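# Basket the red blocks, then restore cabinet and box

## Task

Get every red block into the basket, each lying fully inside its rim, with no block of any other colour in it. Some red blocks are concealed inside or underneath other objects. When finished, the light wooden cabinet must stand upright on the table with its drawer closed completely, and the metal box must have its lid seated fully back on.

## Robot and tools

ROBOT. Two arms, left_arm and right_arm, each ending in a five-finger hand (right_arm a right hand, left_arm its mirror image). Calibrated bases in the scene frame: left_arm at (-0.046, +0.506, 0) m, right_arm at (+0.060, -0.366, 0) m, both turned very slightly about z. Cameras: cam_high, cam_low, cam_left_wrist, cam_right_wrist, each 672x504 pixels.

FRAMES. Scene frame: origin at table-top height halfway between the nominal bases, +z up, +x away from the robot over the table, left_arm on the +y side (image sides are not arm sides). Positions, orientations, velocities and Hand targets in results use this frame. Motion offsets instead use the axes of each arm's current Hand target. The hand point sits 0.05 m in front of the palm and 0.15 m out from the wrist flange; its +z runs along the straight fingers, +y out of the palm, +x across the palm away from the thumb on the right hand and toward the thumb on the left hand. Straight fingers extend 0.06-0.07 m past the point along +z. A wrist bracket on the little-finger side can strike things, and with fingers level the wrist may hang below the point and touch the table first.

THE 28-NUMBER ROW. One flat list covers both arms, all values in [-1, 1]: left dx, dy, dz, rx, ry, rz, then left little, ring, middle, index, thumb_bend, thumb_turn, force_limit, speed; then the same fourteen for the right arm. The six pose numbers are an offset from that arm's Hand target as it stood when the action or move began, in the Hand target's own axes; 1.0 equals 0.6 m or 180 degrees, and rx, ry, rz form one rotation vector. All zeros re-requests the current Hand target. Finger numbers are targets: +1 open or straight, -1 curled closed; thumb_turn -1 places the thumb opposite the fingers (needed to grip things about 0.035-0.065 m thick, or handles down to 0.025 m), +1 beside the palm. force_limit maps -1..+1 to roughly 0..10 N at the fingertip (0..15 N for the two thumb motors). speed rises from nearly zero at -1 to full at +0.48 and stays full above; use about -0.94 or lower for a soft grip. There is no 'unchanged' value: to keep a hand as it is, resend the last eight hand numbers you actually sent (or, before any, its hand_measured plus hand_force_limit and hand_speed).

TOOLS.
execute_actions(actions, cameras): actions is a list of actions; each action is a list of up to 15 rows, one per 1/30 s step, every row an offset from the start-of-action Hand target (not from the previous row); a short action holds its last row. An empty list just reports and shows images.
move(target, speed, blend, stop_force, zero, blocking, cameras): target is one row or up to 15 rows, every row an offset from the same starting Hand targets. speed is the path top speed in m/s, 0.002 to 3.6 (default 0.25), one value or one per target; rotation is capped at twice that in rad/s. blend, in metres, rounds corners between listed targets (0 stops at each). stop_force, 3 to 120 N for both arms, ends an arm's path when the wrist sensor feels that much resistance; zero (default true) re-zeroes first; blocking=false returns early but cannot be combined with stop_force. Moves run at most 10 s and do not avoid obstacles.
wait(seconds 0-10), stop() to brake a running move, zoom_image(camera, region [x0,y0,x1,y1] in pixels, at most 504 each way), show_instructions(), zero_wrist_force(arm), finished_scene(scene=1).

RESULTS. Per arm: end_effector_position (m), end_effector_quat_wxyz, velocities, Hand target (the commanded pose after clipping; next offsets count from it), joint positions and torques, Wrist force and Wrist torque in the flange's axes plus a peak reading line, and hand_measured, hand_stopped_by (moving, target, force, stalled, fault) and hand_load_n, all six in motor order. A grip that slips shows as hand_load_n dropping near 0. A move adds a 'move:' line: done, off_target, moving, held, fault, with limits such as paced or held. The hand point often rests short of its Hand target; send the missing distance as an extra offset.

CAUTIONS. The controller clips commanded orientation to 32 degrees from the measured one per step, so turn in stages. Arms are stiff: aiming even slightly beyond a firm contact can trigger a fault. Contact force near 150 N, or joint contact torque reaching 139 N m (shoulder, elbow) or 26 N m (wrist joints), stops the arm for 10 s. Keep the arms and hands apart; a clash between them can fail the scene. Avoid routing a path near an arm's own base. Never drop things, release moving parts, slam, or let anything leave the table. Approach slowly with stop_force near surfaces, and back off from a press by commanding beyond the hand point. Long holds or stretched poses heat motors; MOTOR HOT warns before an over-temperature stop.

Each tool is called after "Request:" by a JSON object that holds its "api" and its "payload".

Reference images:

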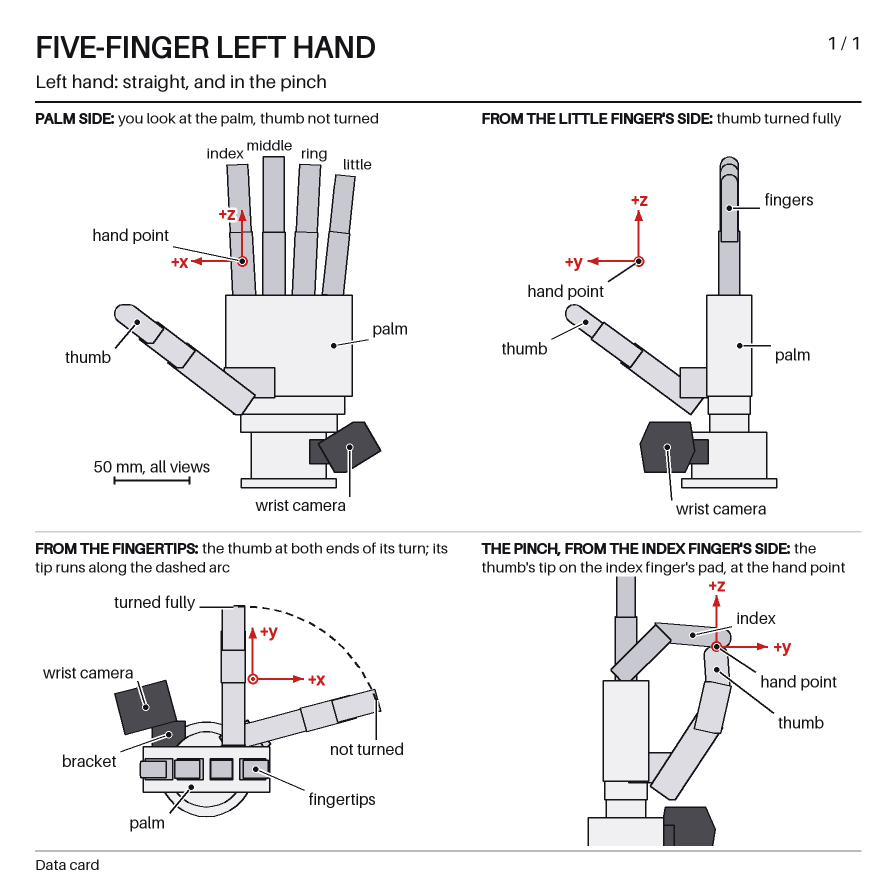

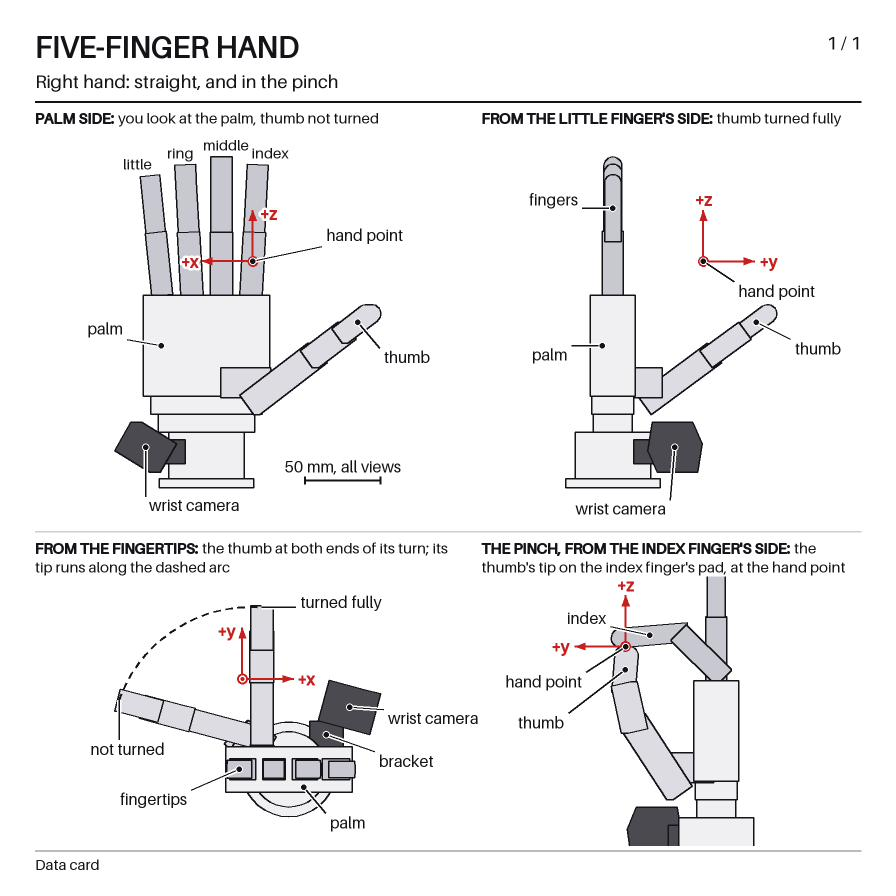

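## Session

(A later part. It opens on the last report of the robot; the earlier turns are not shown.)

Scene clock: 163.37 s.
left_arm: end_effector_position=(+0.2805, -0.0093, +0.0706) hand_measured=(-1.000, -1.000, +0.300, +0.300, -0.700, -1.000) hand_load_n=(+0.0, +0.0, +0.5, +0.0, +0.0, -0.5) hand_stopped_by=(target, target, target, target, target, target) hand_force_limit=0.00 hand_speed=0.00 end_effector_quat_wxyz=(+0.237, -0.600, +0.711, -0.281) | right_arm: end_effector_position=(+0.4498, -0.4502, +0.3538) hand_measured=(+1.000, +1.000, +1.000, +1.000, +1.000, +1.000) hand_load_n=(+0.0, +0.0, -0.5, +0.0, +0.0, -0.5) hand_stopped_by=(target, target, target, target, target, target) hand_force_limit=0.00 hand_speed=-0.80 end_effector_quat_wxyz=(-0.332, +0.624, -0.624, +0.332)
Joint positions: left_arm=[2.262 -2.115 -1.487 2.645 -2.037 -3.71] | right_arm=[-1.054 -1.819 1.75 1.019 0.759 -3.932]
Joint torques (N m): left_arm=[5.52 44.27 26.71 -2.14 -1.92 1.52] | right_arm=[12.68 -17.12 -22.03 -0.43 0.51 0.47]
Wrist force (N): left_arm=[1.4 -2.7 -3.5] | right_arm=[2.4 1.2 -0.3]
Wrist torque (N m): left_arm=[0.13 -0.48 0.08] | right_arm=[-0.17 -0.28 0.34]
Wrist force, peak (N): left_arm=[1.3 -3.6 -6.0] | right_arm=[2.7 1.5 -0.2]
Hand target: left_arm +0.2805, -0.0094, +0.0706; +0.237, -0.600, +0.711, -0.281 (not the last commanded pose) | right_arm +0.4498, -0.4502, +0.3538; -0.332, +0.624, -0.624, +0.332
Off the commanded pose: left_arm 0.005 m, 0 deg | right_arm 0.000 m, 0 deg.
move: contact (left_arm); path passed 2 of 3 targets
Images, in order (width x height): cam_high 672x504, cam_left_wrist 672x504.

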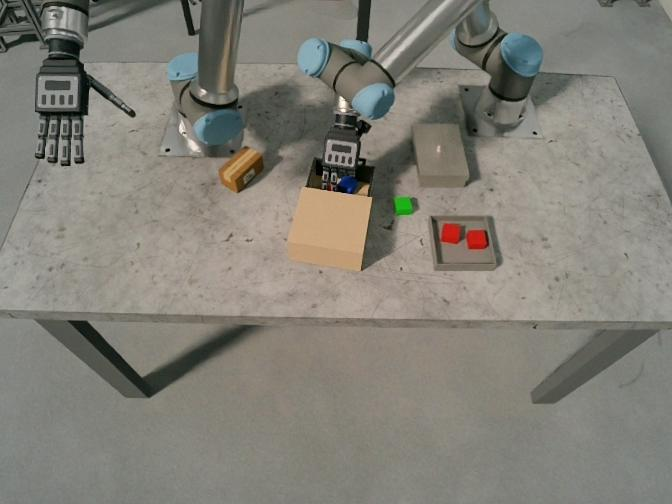

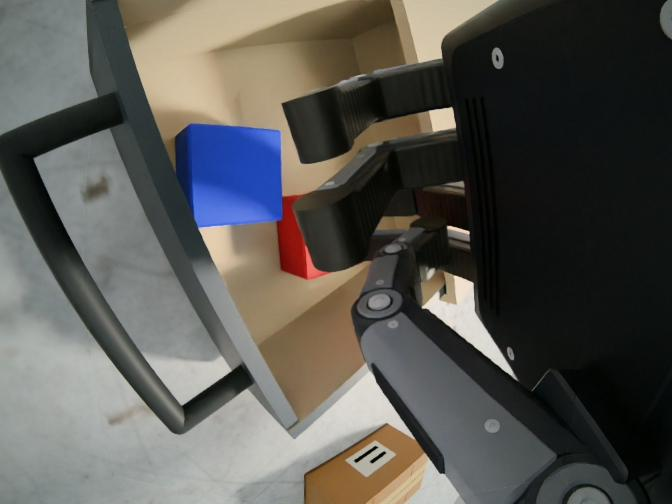

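Request:
{"api": "move", "payload": {"target": [0.0138,0.0164,-0.0138,0,0,0,-1,-1,0.3,0.3,-0.7,-1,0.0,0, 0,0,0,0,0,0,1,1,1,1,1,1,0,-0.8], "speed": 0.03, "cameras": ["cam_high","cam_left_wrist"]}}

Request:
{"api": "zoom_image", "payload": {"camera": "cam_high", "region": [280, 120, 390, 230]}}

Scene clock: 164.33 s.
left_arm: end_effector_position=(+0.2663, -0.0154, +0.0699) hand_measured=(-1.000, -1.000, +0.300, +0.300, -0.700, -1.000) hand_load_n=(+0.0, +0.0, -0.5, +0.0, +0.0, +0.0) hand_stopped_by=(target, target, target, target, target, target) hand_force_limit=0.00 hand_speed=0.00 end_effector_quat_wxyz=(+0.237, -0.600, +0.710, -0.281) end_effector_velocity=(+0.002, +0.001, +0.000) end_effector_angular_velocity=(+0.003, -0.001, +0.000) | right_arm: end_effector_position=(+0.4498, -0.4502, +0.3538) hand_measured=(+1.000, +1.000, +1.000, +1.000, +1.000, +1.000) hand_load_n=(+0.0, +0.0, +0.0, +0.0, +0.0, -0.5) hand_stopped_by=(target, target, target, target, target, target) hand_force_limit=0.00 hand_speed=-0.80 end_effector_quat_wxyz=(-0.332, +0.624, -0.624, +0.332)
Joint positions: left_arm=[2.231 -2.118 -1.486 2.635 -2.055 -3.738] | right_arm=[-1.054 -1.819 1.75 1.019 0.759 -3.932]
Joint velocities: left_arm=[0.003 0.001 0 0 0 0.005] | right_arm=[within noise]
Joint torques (N m): left_arm=[9.1 31.46 25.54 -0.58 1.38 2.52] | right_arm=[13.1 -17.36 -20.92 -0.27 0.35 0.47]
Wrist force (N): left_arm=[1.7 -2.5 -3.8] | right_arm=[2.5 1.2 0.1]
Wrist torque (N m): left_arm=[0.10 -0.39 0.20] | right_arm=[-0.19 -0.31 0.35]
Wrist force, peak (N): left_arm=[1.7 -2.5 -3.8] | right_arm=[2.5 1.6 -0.4]
Hand target: left_arm +0.2664, -0.0154, +0.0699; +0.237, -0.600, +0.711, -0.281 | right_arm +0.4498, -0.4502, +0.3538; -0.332, +0.624, -0.624, +0.332
Off the commanded pose: left_arm 0.000 m, 0 deg | right_arm 0.000 m, 0 deg.
move: done
Images, in order (width x height): cam_high 672x504, cam_left_wrist 672x504.

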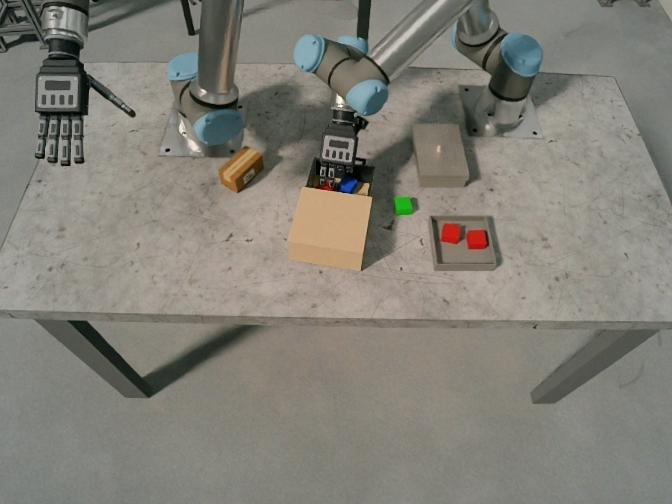

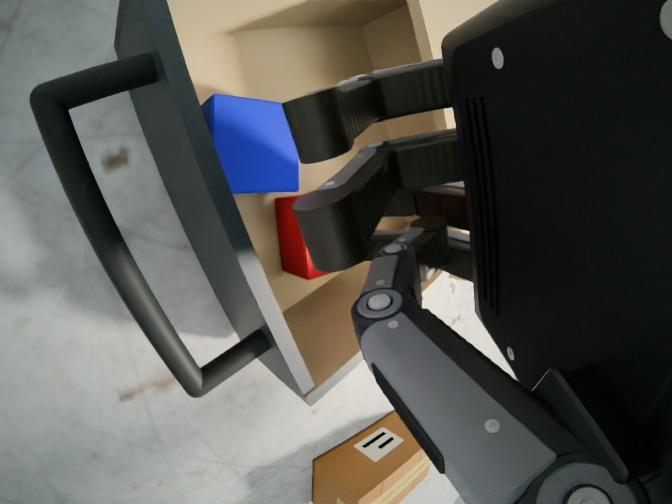

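Scaled by 4.582 from the camera's 672x504 image, which has a finer 960x720 frame.

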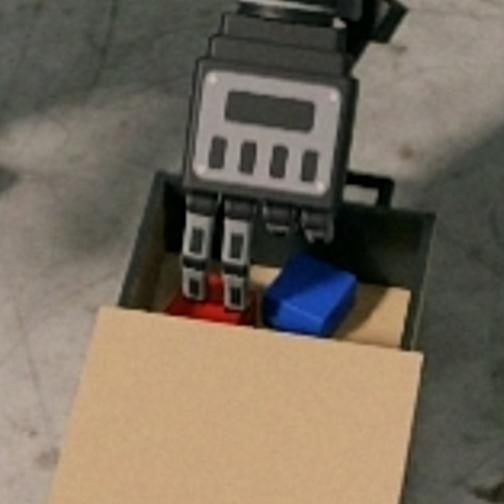

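Request:
{"api": "move", "payload": {"target": [[0,-0.0057,-0.0061,0,0,0,-1,-1,0.3,0.3,-0.7,-1,0.0,0, 0,0,0,0,0,0,1,1,1,1,1,1,0,-0.8],[0.0,-0.17,-0.11,0,0,0,-1,-1,0.2,0.2,0.55,-1,0.0,0, 0,0,0,0,0,0,1,1,1,1,1,1,0,-0.8]], "speed": [0.05,0.15], "blend": [0.002,0], "cameras": ["cam_high","cam_left_wrist"]}}

Request:
{"api": "zoom_image", "payload": {"camera": "cam_high", "region": [290, 140, 390, 220]}}

Request:
{"api": "zoom_image", "payload": {"camera": "cam_left_wrist", "region": [0, 40, 400, 440]}}

Scene clock: 167.17 s.
left_arm: end_effector_position=(+0.2954, -0.0202, +0.1878) hand_measured=(-1.000, -1.000, +0.200, +0.200, +0.550, -1.000) hand_load_n=(+0.0, +0.0, +0.0, +0.0, +0.0, +0.0) hand_stopped_by=(target, target, target, target, target, target) hand_force_limit=0.00 hand_speed=0.00 end_effector_quat_wxyz=(+0.237, -0.600, +0.711, -0.281) | right_arm: end_effector_position=(+0.4498, -0.4502, +0.3538) hand_measured=(+1.000, +1.000, +1.000, +1.000, +1.000, +1.000) hand_load_n=(+0.0, +0.0, +0.0, +0.0, +0.0, +0.0) hand_stopped_by=(target, target, target, target, target, target) hand_force_limit=0.00 hand_speed=-0.80 end_effector_quat_wxyz=(-0.332, +0.624, -0.624, +0.332)
Joint positions: left_arm=[2.271 -2.065 -1.25 2.361 -2.032 -3.702] | right_arm=[-1.054 -1.819 1.75 1.019 0.759 -3.932]
Joint torques (N m): left_arm=[-7.82 27.46 28.14 -2.81 -2.87 -2.98] | right_arm=[12.72 -17.27 -21.68 -0.31 0.4 0.45]
Wrist force (N): left_arm=[1.9 0.0 -1.9] | right_arm=[2.3 1.4 -0.3]
Wrist torque (N m): left_arm=[0.12 -0.44 0.06] | right_arm=[-0.14 -0.28 0.34]
Wrist force, peak (N): left_arm=[2.0 -2.3 -4.2] | right_arm=[2.4 1.6 -0.2]
Hand target: left_arm +0.2954, -0.0202, +0.1878; +0.237, -0.600, +0.711, -0.281 | right_arm +0.4498, -0.4502, +0.3538; -0.332, +0.624, -0.624, +0.332
Off the commanded pose: left_arm 0.000 m, 0 deg | right_arm 0.000 m, 0 deg.
move: done
Images, in order (width x height): cam_high 672x504, cam_left_wrist 672x504.

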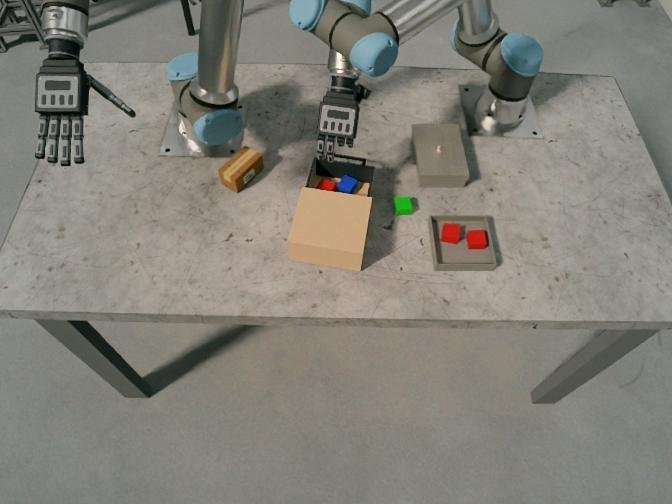

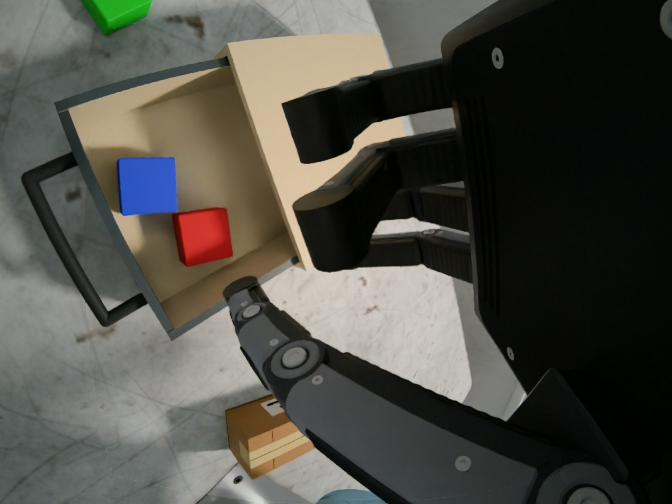

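Scaled by 5.040 from the camera's 672x504 image, which has a finer 960x720 frame.

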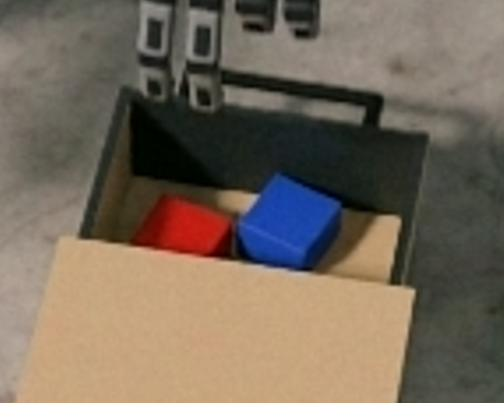

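Scaled by 1.260 from the camera's 672x504 image, which has a finer 960x720 frame.

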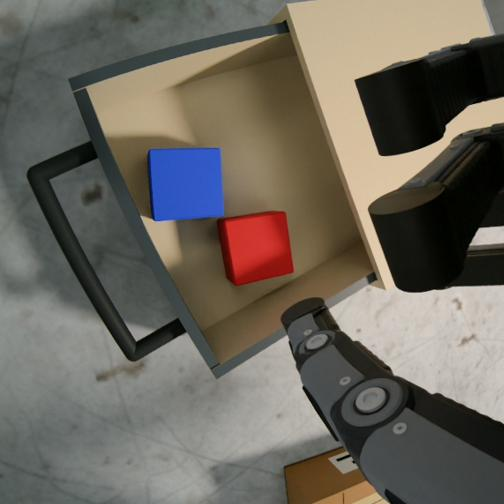

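Request:
{"api": "move", "payload": {"target": [0.0005,0.0909,0.1153,0.0389,0.0201,0.0215,-1,-1,0.2,0.2,0.55,-1,0.0,0, 0,0,0,0,0,0,1,1,1,1,1,1,0,-0.8], "speed": 0.12, "cameras": ["cam_high","cam_left_wrist"]}}

Request:
{"api": "zoom_image", "payload": {"camera": "cam_high", "region": [290, 140, 390, 220]}}

Request:
{"api": "zoom_image", "payload": {"camera": "cam_left_wrist", "region": [0, 40, 400, 440]}}

Scene clock: 170.90 s.
left_arm: end_effector_position=(+0.3027, -0.0219, +0.1000) hand_measured=(-1.000, -1.000, +0.200, +0.200, +0.550, -1.000) hand_load_n=(+0.0, +0.0, +0.0, +0.0, +0.0, +0.0) hand_stopped_by=(target, target, target, target, target, target) hand_force_limit=0.00 hand_speed=0.00 end_effector_quat_wxyz=(+0.260, -0.551, +0.719, -0.334) end_effector_velocity=(+0.001, -0.001, +0.001) end_effector_angular_velocity=(-0.006, -0.004, +0.000) | right_arm: end_effector_position=(+0.4498, -0.4502, +0.3538) hand_measured=(+1.000, +1.000, +1.000, +1.000, +1.000, +1.000) hand_load_n=(+0.0, +0.0, -0.5, +0.0, +0.0, +0.0) hand_stopped_by=(target, target, target, target, target, target) hand_force_limit=0.00 hand_speed=-0.80 end_effector_quat_wxyz=(-0.332, +0.624, -0.624, +0.332)
Joint positions: left_arm=[2.27 -2.063 -1.501 2.764 -2.035 -3.566] | right_arm=[-1.054 -1.819 1.75 1.019 0.759 -3.932]
Joint velocities: left_arm=[0 0.001 0 0.005 0 -0.001] | right_arm=[within noise]
Joint torques (N m): left_arm=[9.14 44.67 11.52 0.97 0.12 -1.86] | right_arm=[12.93 -17.48 -21.31 -0.32 0.46 0.49]
Wrist force (N): left_arm=[1.7 -0.3 -1.8] | right_arm=[2.4 1.2 -0.1]
Wrist torque (N m): left_arm=[0.07 -0.41 0.17] | right_arm=[-0.17 -0.30 0.35]
Wrist force, peak (N): left_arm=[1.7 -1.2 -2.6] | right_arm=[2.6 1.3 0.0]
Hand target: left_arm +0.3027, -0.0218, +0.1000; +0.260, -0.551, +0.719, -0.334 | right_arm +0.4498, -0.4502, +0.3538; -0.332, +0.624, -0.624, +0.332
Off the commanded pose: left_arm 0.000 m, 0 deg | right_arm 0.000 m, 0 deg.
move: done
Images, in order (width x height): cam_high 672x504, cam_left_wrist 672x504.

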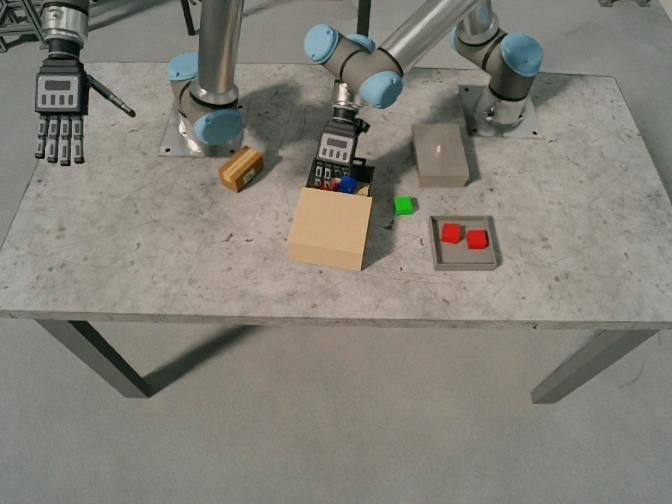

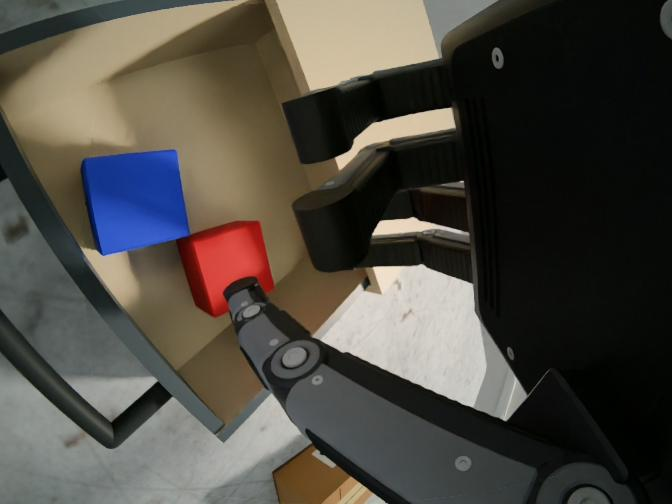

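Scaled by 5.040 from the camera's 672x504 image, which has a finer 960x720 frame.

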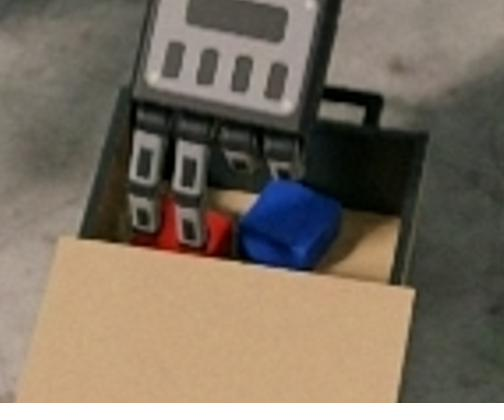

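Scaled by 1.260 from the camera's 672x504 image, which has a finer 960x720 frame.

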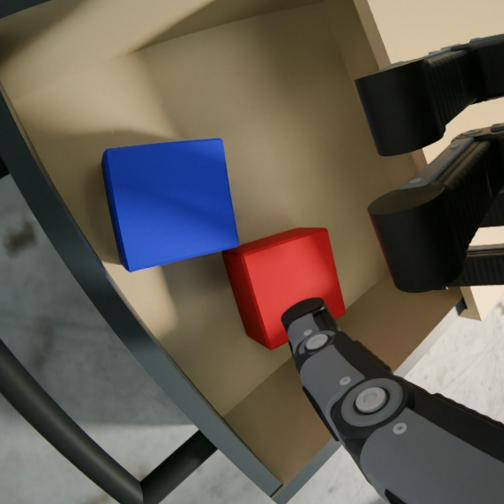

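Request:
{"api": "move", "payload": {"target": [[0,0.0575,0.0482,0,0,0,-1,-1,0.2,0.2,0.55,-1,0.0,0, 0,0,0,0,0,0,1,1,1,1,1,1,0,-0.8],[0,0.0843,0.0707,0,0,0,-1,-1,0.2,0.2,0.55,-1,0.0,0, 0,0,0,0,0,0,1,1,1,1,1,1,0,-0.8]], "speed": [0.05,0.012], "stop_force": 3, "cameras": ["cam_high","cam_left_wrist"]}}

Request:
{"api": "zoom_image", "payload": {"camera": "cam_high", "region": [290, 140, 390, 220]}}

Request:
{"api": "zoom_image", "payload": {"camera": "cam_left_wrist", "region": [60, 100, 460, 440]}}

Scene clock: 173.27 s.
left_arm: end_effector_position=(+0.3028, -0.0216, +0.0688) hand_measured=(-1.000, -1.000, +0.200, +0.200, +0.550, -1.000) hand_load_n=(+0.0, +0.5, -0.5, +0.0, +0.0, +0.0) hand_stopped_by=(target, target, target, target, target, target) hand_force_limit=0.00 hand_speed=0.00 end_effector_quat_wxyz=(+0.260, -0.551, +0.719, -0.334) | right_arm: end_effector_position=(+0.4498, -0.4502, +0.3538) hand_measured=(+1.000, +1.000, +1.000, +1.000, +1.000, +1.000) hand_load_n=(+0.0, +0.0, +0.0, +0.0, +0.0, +0.0) hand_stopped_by=(target, target, target, target, target, target) hand_force_limit=0.00 hand_speed=-0.80 end_effector_quat_wxyz=(-0.332, +0.624, -0.624, +0.332)
Joint positions: left_arm=[2.27 -2.095 -1.539 2.834 -2.035 -3.566] | right_arm=[-1.054 -1.819 1.75 1.019 0.759 -3.932]
Joint torques (N m): left_arm=[2.95 26.51 6.66 0.98 -3.51 0.75] | right_arm=[13.14 -17.28 -21.37 -0.29 0.46 0.45]
Wrist force (N): left_arm=[1.6 -0.3 -2.6] | right_arm=[2.3 1.2 -0.1]
Wrist torque (N m): left_arm=[0.03 -0.43 0.15] | right_arm=[-0.18 -0.28 0.34]
Wrist force, peak (N): left_arm=[2.4 2.2 -10.8] | right_arm=[2.6 1.5 -0.1]
Hand target: left_arm +0.3028, -0.0216, +0.0688; +0.260, -0.551, +0.719, -0.334 (not the last commanded pose) | right_arm +0.4498, -0.4502, +0.3538; -0.332, +0.624, -0.624, +0.332
Off the commanded pose: left_arm 0.035 m, 0 deg | right_arm 0.000 m, 0 deg.
move: contact (left_arm); path passed 0 of 2 targets
Images, in order (width x height): cam_high 672x504, cam_left_wrist 672x504.

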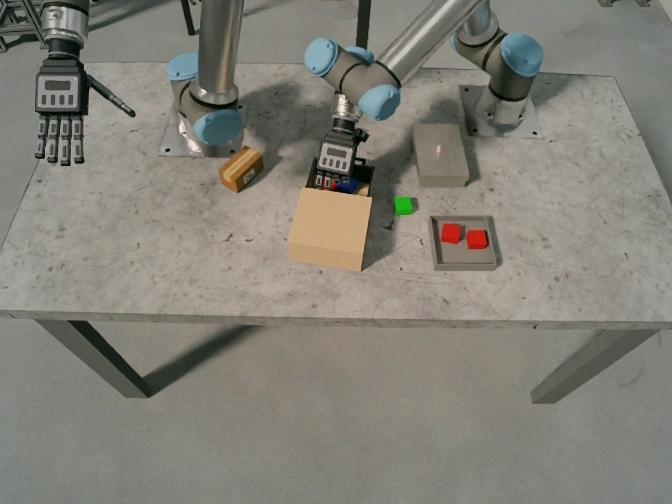

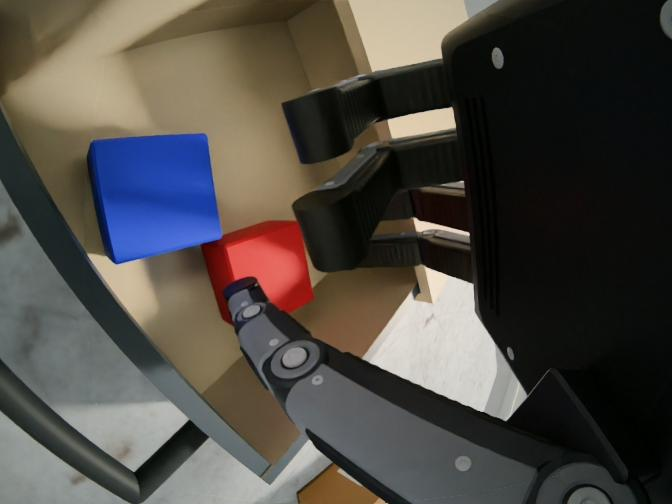

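Scaled by 5.040 from the camera's 672x504 image, which has a finer 960x720 frame.

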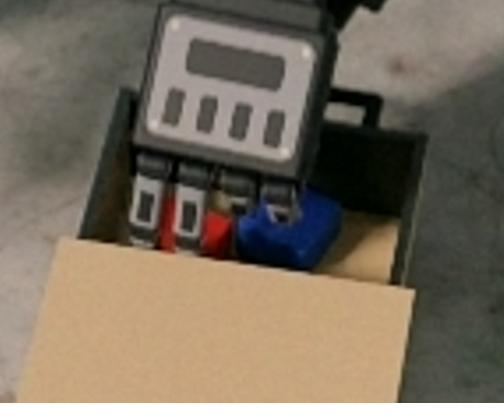

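Scaled by 1.260 from the camera's 672x504 image, which has a finer 960x720 frame.

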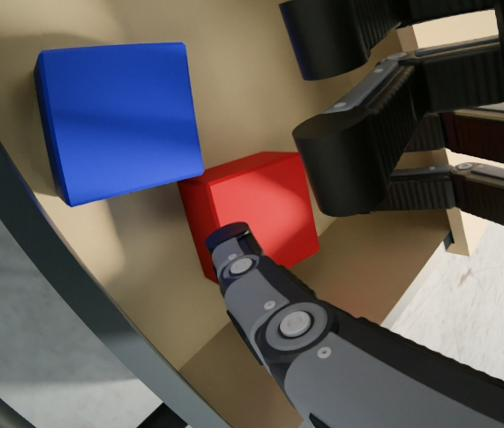

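Request:
{"api": "move", "payload": {"target": [0,-0.0173,-0.0208,0.0167,0,0,-1,-1,0.2,0.2,0.55,-1,0.0,0, 0,0,0,0,0,0,1,1,1,1,1,1,0,-0.8], "speed": 0.06}}

Request:
{"api": "move", "payload": {"target": [[0,0.0399,0.0301,0,0,0,-1,-1,0.2,0.2,0.55,-1,0.0,0, 0,0,0,0,0,0,1,1,1,1,1,1,0,-0.8],[0,0.0679,0.0512,0,0,0,-1,-1,0.2,0.2,0.55,-1,0.0,0, 0,0,0,0,0,0,1,1,1,1,1,1,0,-0.8]], "speed": [0.03,0.012], "stop_force": 4, "cameras": ["cam_high","cam_left_wrist"]}}

Request:
{"api": "zoom_image", "payload": {"camera": "cam_high", "region": [290, 140, 390, 220]}}

Request:
{"api": "zoom_image", "payload": {"camera": "cam_left_wrist", "region": [60, 100, 460, 440]}}

Scene clock: 174.73 s.
left_arm: end_effector_position=(+0.2998, -0.0208, +0.0848) hand_measured=(-1.000, -1.000, +0.200, +0.200, +0.550, -1.000) hand_load_n=(+0.0, +0.0, +0.0, +0.0, +0.0, +0.0) hand_stopped_by=(target, target, target, target, target, target) hand_force_limit=0.00 hand_speed=0.00 end_effector_quat_wxyz=(+0.275, -0.544, +0.710, -0.353) end_effector_velocity=(-0.001, +0.000, -0.002) end_effector_angular_velocity=(+0.004, +0.009, -0.003) | right_arm: end_effector_position=(+0.4498, -0.4502, +0.3538) hand_measured=(+1.000, +1.000, +1.000, +1.000, +1.000, +1.000) hand_load_n=(+0.0, +0.0, -0.5, +0.0, +0.0, -0.5) hand_stopped_by=(target, target, target, target, target, target) hand_force_limit=0.00 hand_speed=-0.80 end_effector_quat_wxyz=(-0.332, +0.624, -0.624, +0.332)
Joint positions: left_arm=[2.253 -2.057 -1.567 2.873 -2.068 -3.554] | right_arm=[-1.054 -1.819 1.75 1.019 0.759 -3.932]
Joint velocities: left_arm=[0.001 -0.004 0.003 -0.008 0.006 -0.001] | right_arm=[within noise]
Joint torques (N m): left_arm=[8.3 25.12 27.85 -2.62 2.38 -0.94] | right_arm=[12.76 -17.08 -21.44 -0.25 0.43 0.49]
Wrist force (N): left_arm=[1.6 -0.6 -1.3] | right_arm=[2.2 1.2 -0.1]
Wrist torque (N m): left_arm=[0.00 -0.38 0.03] | right_arm=[-0.18 -0.25 0.33]
Wrist force, peak (N): left_arm=[1.8 -0.2 -2.8] | right_arm=[2.5 1.6 -0.1]
Hand target: left_arm +0.2999, -0.0209, +0.0847; +0.274, -0.544, +0.710, -0.353 | right_arm +0.4498, -0.4502, +0.3538; -0.332, +0.624, -0.624, +0.332
Off the commanded pose: left_arm 0.000 m, 0 deg | right_arm 0.000 m, 0 deg.
move: done

Scene clock: 178.07 s.
left_arm: end_effector_position=(+0.3001, -0.0207, +0.0398) hand_measured=(-1.000, -1.000, +0.200, +0.200, +0.550, -1.000) hand_load_n=(+0.0, +0.0, +0.0, +0.0, +0.0, +0.5) hand_stopped_by=(target, target, target, target, target, target) hand_force_limit=0.00 hand_speed=0.00 end_effector_quat_wxyz=(+0.274, -0.544, +0.710, -0.353) | right_arm: end_effector_position=(+0.4498, -0.4502, +0.3538) hand_measured=(+1.000, +1.000, +1.000, +1.000, +1.000, +1.000) hand_load_n=(+0.0, +0.0, +0.0, +0.0, +0.0, +0.0) hand_stopped_by=(target, target, target, target, target, target) hand_force_limit=0.00 hand_speed=-0.80 end_effector_quat_wxyz=(-0.332, +0.624, -0.624, +0.332)
Joint positions: left_arm=[2.254 -2.111 -1.614 2.973 -2.067 -3.554] | right_arm=[-1.054 -1.819 1.75 1.019 0.759 -3.932]
Joint torques (N m): left_arm=[6.65 43.16 24.92 -1.58 2.05 2.35] | right_arm=[12.58 -16.98 -21.33 -0.29 0.44 0.43]
Wrist force (N): left_arm=[1.1 -3.8 -3.7] | right_arm=[2.2 1.4 -0.3]
Wrist torque (N m): left_arm=[0.04 -0.37 0.05] | right_arm=[-0.14 -0.26 0.33]
Wrist force, peak (N): left_arm=[1.3 -8.2 -6.3] | right_arm=[2.5 1.6 -0.3]
Hand target: left_arm +0.3001, -0.0207, +0.0398; +0.274, -0.544, +0.710, -0.353 (not the last commanded pose) | right_arm +0.4498, -0.4502, +0.3538; -0.332, +0.624, -0.624, +0.332
Off the commanded pose: left_arm 0.006 m, 0 deg | right_arm 0.000 m, 0 deg.
move: contact (left_arm); path passed 1 of 2 targets
Images, in order (width x height): cam_high 672x504, cam_left_wrist 672x504.

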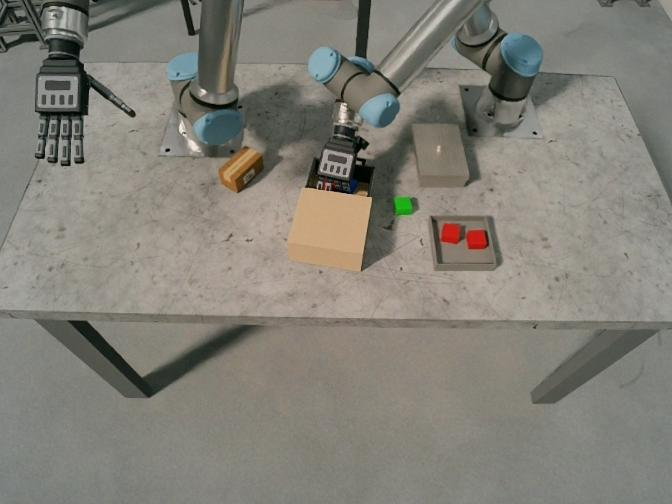

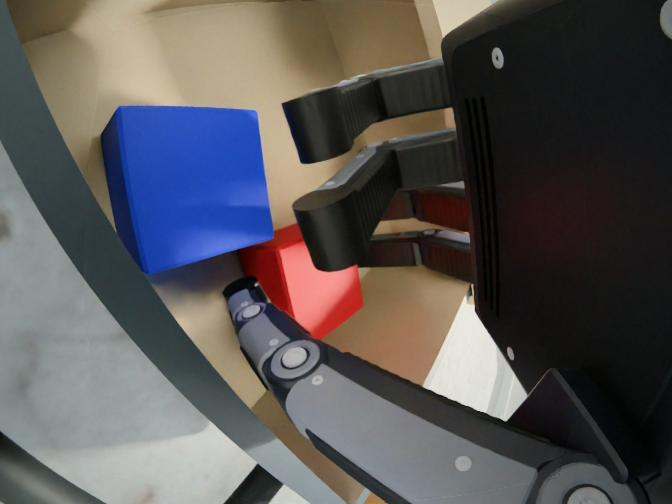

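Scaled by 5.040 from the camera's 672x504 image, which has a finer 960x720 frame.

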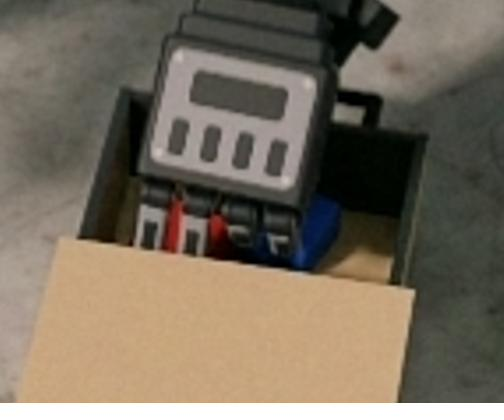

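Scaled by 1.260 from the camera's 672x504 image, which has a finer 960x720 frame.

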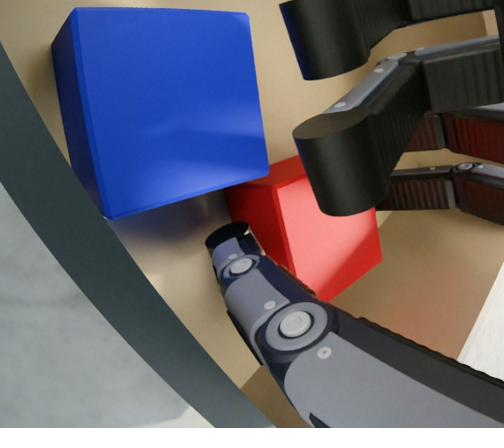

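Request:
{"api": "move", "payload": {"target": [0,0,0,0,0,0,-1,-1,-0.3,-0.3,0.1,-1,-0.3,-0.85, 0,0,0,0,0,0,1,1,1,1,1,1,0,-0.8], "speed": 0.05, "cameras": ["cam_high","cam_left_wrist"]}}

Request:
{"api": "zoom_image", "payload": {"camera": "cam_left_wrist", "region": [60, 100, 460, 440]}}

Scene clock: 178.90 s.
left_arm: end_effector_position=(+0.3001, -0.0207, +0.0398) hand_measured=(-1.000, -1.000, +0.132, +0.078, +0.504, -1.000) hand_load_n=(+0.0, +0.0, +3.5, +6.5, +8.0, +1.0) hand_stopped_by=(target, target, force, force, force, target) hand_force_limit=-0.30 hand_speed=-0.85 end_effector_quat_wxyz=(+0.274, -0.544, +0.710, -0.353) | right_arm: end_effector_position=(+0.4498, -0.4502, +0.3538) hand_measured=(+1.000, +1.000, +1.000, +1.000, +1.000, +1.000) hand_load_n=(+0.0, +0.0, +0.0, +0.0, +0.0, +0.0) hand_stopped_by=(target, target, target, target, target, target) hand_force_limit=0.00 hand_speed=-0.80 end_effector_quat_wxyz=(-0.332, +0.624, -0.624, +0.332)
Joint positions: left_arm=[2.254 -2.111 -1.614 2.973 -2.067 -3.554] | right_arm=[-1.054 -1.819 1.75 1.019 0.759 -3.932]
Joint torques (N m): left_arm=[4.65 42.4 22.88 -0.43 1.74 2.08] | right_arm=[13.05 -16.92 -21.47 -0.36 0.41 0.36]
Wrist force (N): left_arm=[1.3 -0.3 -1.2] | right_arm=[2.3 1.3 0.2]
Wrist torque (N m): left_arm=[0.01 -0.34 -0.01] | right_arm=[-0.17 -0.30 0.34]
Wrist force, peak (N): left_arm=[1.4 -4.3 -4.1] | right_arm=[2.5 1.5 0.0]
Hand target: left_arm +0.3001, -0.0207, +0.0398; +0.274, -0.544, +0.710, -0.353 | right_arm +0.4498, -0.4502, +0.3538; -0.332, +0.624, -0.624, +0.332
Off the commanded pose: left_arm 0.000 m, 0 deg | right_arm 0.000 m, 0 deg.
move: done
Images, in order (width x height): cam_high 672x504, cam_left_wrist 672x504.

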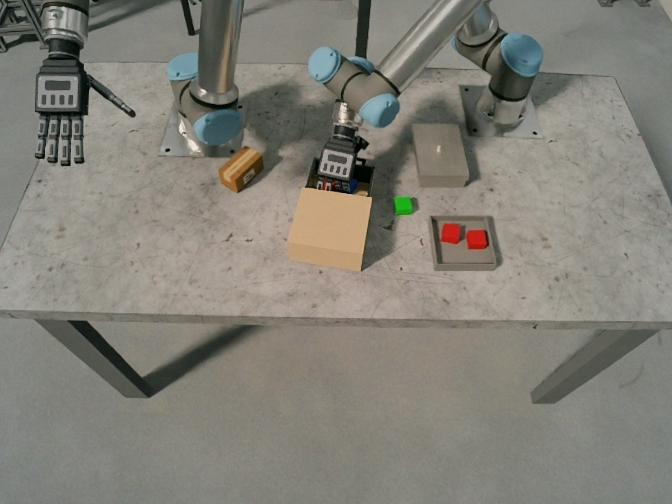

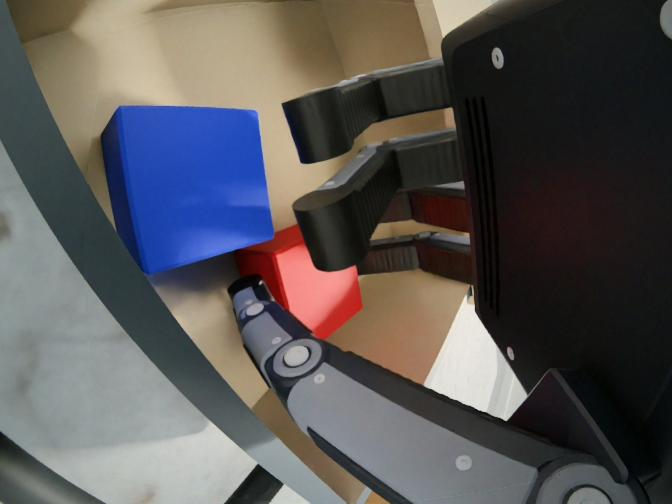

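Scaled by 1.260 from the camera's 672x504 image, which has a finer 960x720 frame.

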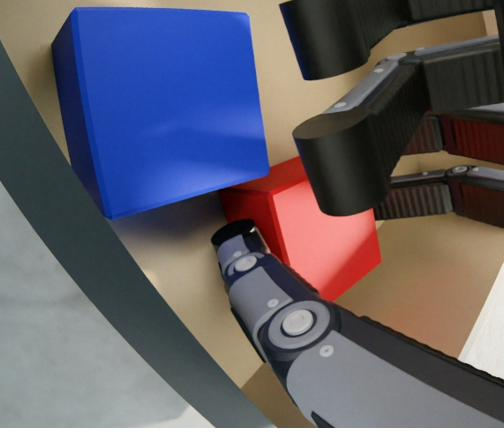

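Request:
{"api": "move", "payload": {"target": [[0,-0.1168,-0.0943,0,0,0,-1,-1,-0.3,-0.3,0.1,-1,-0.3,-0.85, 0,0,0,0,0,0,1,1,1,1,1,1,0,-0.8],[-0.3431,-0.19,0.0029,0,-0.0666,-0.0502,-1,-1,-0.3,-0.3,0.1,-1,-0.3,-0.85, 0,0,0,0,0,0,1,1,1,1,1,1,0,-0.8]], "speed": [0.07,0.25], "blend": [0.01,0], "cameras": ["cam_high","cam_left_wrist"]}}

Request:
{"api": "zoom_image", "payload": {"camera": "cam_high", "region": [300, 150, 500, 290]}}

Scene clock: 183.70 s.
left_arm: end_effector_position=(+0.4203, +0.1597, +0.1311) hand_measured=(-1.000, -1.000, +0.132, +0.078, +0.504, -1.000) hand_load_n=(+0.0, +0.0, +3.0, +6.0, +8.0, +0.5) hand_stopped_by=(target, target, force, force, force, target) hand_force_limit=-0.30 hand_speed=-0.85 end_effector_quat_wxyz=(-0.318, +0.632, -0.633, +0.315) | right_arm: end_effector_position=(+0.4498, -0.4502, +0.3538) hand_measured=(+1.000, +1.000, +1.000, +1.000, +1.000, +1.000) hand_load_n=(+0.0, +0.0, +0.0, +0.0, +0.0, +0.0) hand_stopped_by=(target, target, target, target, target, target) hand_force_limit=0.00 hand_speed=-0.80 end_effector_quat_wxyz=(-0.332, +0.624, -0.624, +0.332)
Joint positions: left_arm=[2.648 -1.87 -1.701 2.864 -1.969 -3.456] | right_arm=[-1.054 -1.819 1.75 1.019 0.759 -3.932]
Joint torques (N m): left_arm=[8.68 18.72 28.44 -2.24 -3.27 -2.91] | right_arm=[13 -16.83 -21.58 -0.35 0.46 0.49]
Wrist force (N): left_arm=[1.5 -0.3 -1.7] | right_arm=[2.4 1.4 -0.3]
Wrist torque (N m): left_arm=[0.05 -0.36 0.11] | right_arm=[-0.14 -0.30 0.35]
Wrist force, peak (N): left_arm=[3.6 -0.8 -2.3] | right_arm=[2.7 1.5 0.0]
Hand target: left_arm +0.4204, +0.1598, +0.1311; -0.318, +0.632, -0.633, +0.315 | right_arm +0.4498, -0.4502, +0.3538; -0.332, +0.624, -0.624, +0.332
Off the commanded pose: left_arm 0.000 m, 0 deg | right_arm 0.000 m, 0 deg.
move: done
Images, in order (width x height): cam_high 672x504, cam_left_wrist 672x504.

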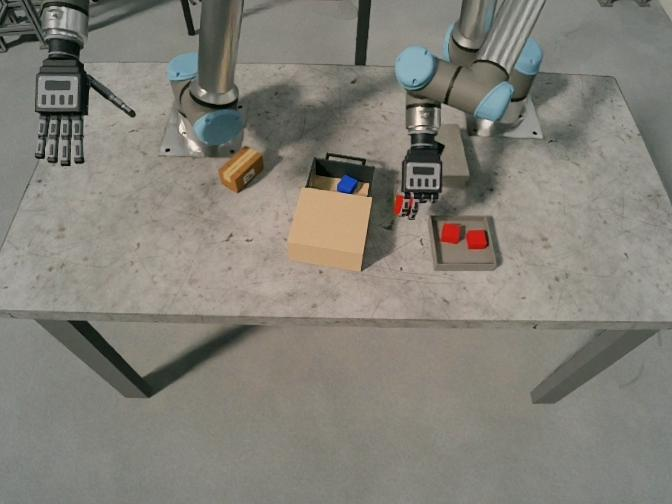

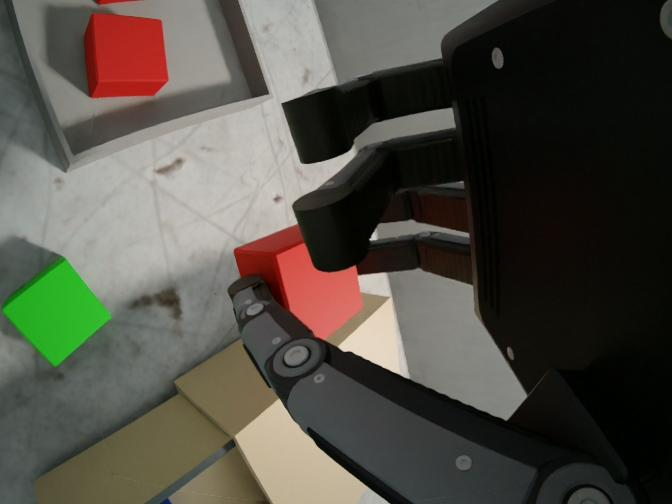

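Scaled by 2.520 from the camera's 672x504 image, which has a finer 960x720 frame.

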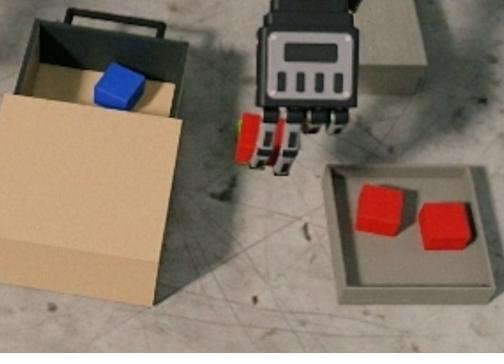

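Request:
{"api": "move", "payload": {"target": [[0,0.1212,0.0913,0,0,0,-1,-1,-0.3,-0.3,0.1,-1,-0.3,-0.85, 0,0,0,0,0,0,1,1,1,1,1,1,0,-0.8],[0,0.1438,0.1084,0,0,0,-1,-1,-0.3,-0.3,0.1,-1,-0.3,-0.85, 0,0,0,0,0,0,1,1,1,1,1,1,0,-0.8]], "speed": [0.12,0.02], "stop_force": 4}}

Request:
{"api": "move", "payload": {"target": [0,0,0,0,0,0,-1,-1,0.2,0.2,0.55,-1,-0.3,-0.5, 0,0,0,0,0,0,1,1,1,1,1,1,0,-0.8], "speed": 0.1}}

Request:
{"api": "move", "payload": {"target": [0,-0.106,-0.08,0,0,0,-1,-1,0.2,0.2,0.55,-1,-0.3,-0.5, 0,0,0,0,0,0,1,1,1,1,1,1,0,-0.8], "speed": 0.15, "cameras": ["cam_high","cam_left_wrist"]}}

Request:
{"api": "zoom_image", "payload": {"camera": "cam_high", "region": [380, 170, 510, 290]}}

Scene clock: 186.90 s.
left_arm: end_effector_position=(+0.4208, +0.1603, +0.0246) hand_measured=(-1.000, -1.000, +0.132, +0.078, +0.504, -1.000) hand_load_n=(+0.0, +0.0, +2.0, +6.5, +7.0, +0.5) hand_stopped_by=(target, target, force, force, force, target) hand_force_limit=-0.30 hand_speed=-0.85 end_effector_quat_wxyz=(-0.318, +0.632, -0.633, +0.315) | right_arm: end_effector_position=(+0.4498, -0.4502, +0.3538) hand_measured=(+1.000, +1.000, +1.000, +1.000, +1.000, +1.000) hand_load_n=(+0.0, +0.0, +0.0, +0.0, +0.0, -0.5) hand_stopped_by=(target, target, target, target, target, target) hand_force_limit=0.00 hand_speed=-0.80 end_effector_quat_wxyz=(-0.332, +0.624, -0.624, +0.332)
Joint positions: left_arm=[2.65 -2.005 -1.825 3.123 -1.968 -3.455] | right_arm=[-1.054 -1.819 1.75 1.019 0.759 -3.932]
Joint torques (N m): left_arm=[0.71 40.43 25.5 1.25 1.81 2.07] | right_arm=[12.41 -16.71 -21.15 -0.31 0.35 0.53]
Wrist force (N): left_arm=[1.4 0.2 -1.3] | right_arm=[2.1 1.4 0.0]
Wrist torque (N m): left_arm=[0.10 -0.34 -0.02] | right_arm=[-0.15 -0.26 0.34]
Wrist force, peak (N): left_arm=[-0.1 -16.9 -12.7] | right_arm=[2.7 1.4 -0.2]
Hand target: left_arm +0.4208, +0.1603, +0.0246; -0.318, +0.632, -0.633, +0.315 (not the last commanded pose) | right_arm +0.4498, -0.4502, +0.3538; -0.332, +0.624, -0.624, +0.332
Off the commanded pose: left_arm 0.002 m, 0 deg | right_arm 0.000 m, 0 deg.
move: contact (left_arm); path passed 1 of 2 targets

Scene clock: 187.40 s.
left_arm: end_effector_position=(+0.4208, +0.1603, +0.0247) hand_measured=(-1.000, -1.000, +0.200, +0.200, +0.550, -1.000) hand_load_n=(+0.0, +0.0, -3.0, +0.0, +0.0, +0.0) hand_stopped_by=(target, target, target, target, target, target) hand_force_limit=-0.30 hand_speed=-0.50 end_effector_quat_wxyz=(-0.318, +0.632, -0.633, +0.315) | right_arm: end_effector_position=(+0.4498, -0.4502, +0.3538) hand_measured=(+1.000, +1.000, +1.000, +1.000, +1.000, +1.000) hand_load_n=(+0.0, +0.0, +0.0, +0.0, +0.0, -0.5) hand_stopped_by=(target, target, target, target, target, target) hand_force_limit=0.00 hand_speed=-0.80 end_effector_quat_wxyz=(-0.332, +0.624, -0.624, +0.332)
Joint positions: left_arm=[2.65 -2.005 -1.825 3.123 -1.968 -3.455] | right_arm=[-1.054 -1.819 1.75 1.019 0.759 -3.932]
Joint torques (N m): left_arm=[-2.75 35.84 23.74 0.96 1.47 1.71] | right_arm=[13.49 -17.04 -21.95 -0.4 0.38 0.51]
Wrist force (N): left_arm=[1.3 -2.2 -5.6] | right_arm=[2.2 1.5 -0.1]
Wrist torque (N m): left_arm=[0.08 -0.42 0.03] | right_arm=[-0.14 -0.27 0.34]
Wrist force, peak (N): left_arm=[1.5 -2.2 -5.8] | right_arm=[2.7 1.2 -0.1]
Hand target: left_arm +0.4208, +0.1603, +0.0246; -0.318, +0.632, -0.633, +0.315 | right_arm +0.4498, -0.4502, +0.3538; -0.332, +0.624, -0.624, +0.332
Off the commanded pose: left_arm 0.000 m, 0 deg | right_arm 0.000 m, 0 deg.
move: done

Scene clock: 188.40 s.
left_arm: end_effector_position=(+0.4205, +0.1599, +0.1043) hand_measured=(-1.000, -1.000, +0.200, +0.200, +0.550, -1.000) hand_load_n=(+0.0, +0.0, +0.0, +0.5, +0.0, +0.0) hand_stopped_by=(target, target, target, target, target, target) hand_force_limit=-0.30 hand_speed=-0.50 end_effector_quat_wxyz=(-0.318, +0.632, -0.633, +0.315) | right_arm: end_effector_position=(+0.4498, -0.4502, +0.3538) hand_measured=(+1.000, +1.000, +1.000, +1.000, +1.000, +1.000) hand_load_n=(+0.0, +0.0, +0.0, +0.0, +0.0, +0.0) hand_stopped_by=(target, target, target, target, target, target) hand_force_limit=0.00 hand_speed=-0.80 end_effector_quat_wxyz=(-0.332, +0.624, -0.624, +0.332)
Joint positions: left_arm=[2.648 -1.898 -1.739 2.93 -1.969 -3.456] | right_arm=[-1.054 -1.819 1.75 1.019 0.759 -3.932]
Joint torques (N m): left_arm=[-5.99 32.94 13.71 -2.32 -3.1 -2.56] | right_arm=[12.67 -16.79 -21.77 -0.38 0.38 0.51]
Wrist force (N): left_arm=[1.1 -0.5 -1.3] | right_arm=[2.5 1.6 0.1]
Wrist torque (N m): left_arm=[0.03 -0.29 0.06] | right_arm=[-0.13 -0.31 0.35]
Wrist force, peak (N): left_arm=[1.3 -1.5 -5.3] | right_arm=[2.5 1.6 0.1]
Hand target: left_arm +0.4205, +0.1599, +0.1043; -0.318, +0.632, -0.633, +0.315 | right_arm +0.4498, -0.4502, +0.3538; -0.332, +0.624, -0.624, +0.332
Off the commanded pose: left_arm 0.000 m, 0 deg | right_arm 0.000 m, 0 deg.
move: done
Images, in order (width x height): cam_high 672x504, cam_left_wrist 672x504.

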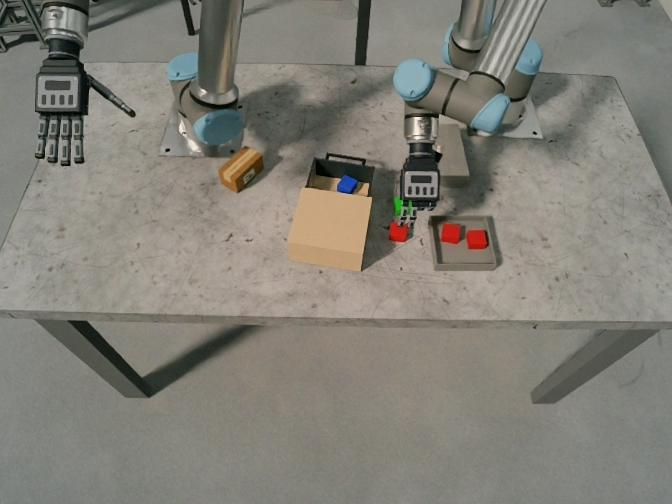

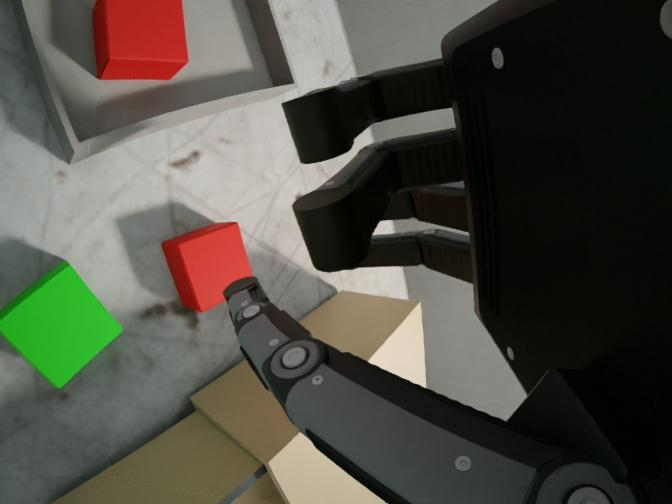

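Scaled by 3.877 from the camera's 672x504 image, which has a finer 960x720 frame.

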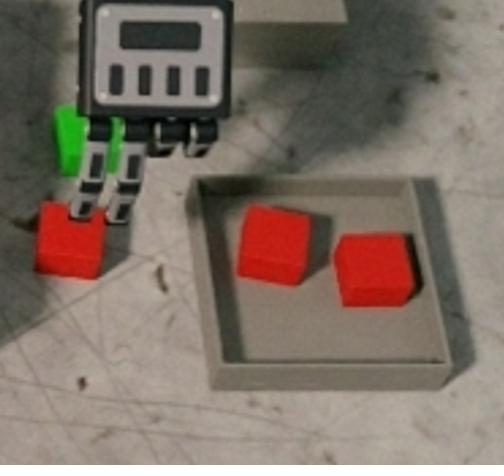

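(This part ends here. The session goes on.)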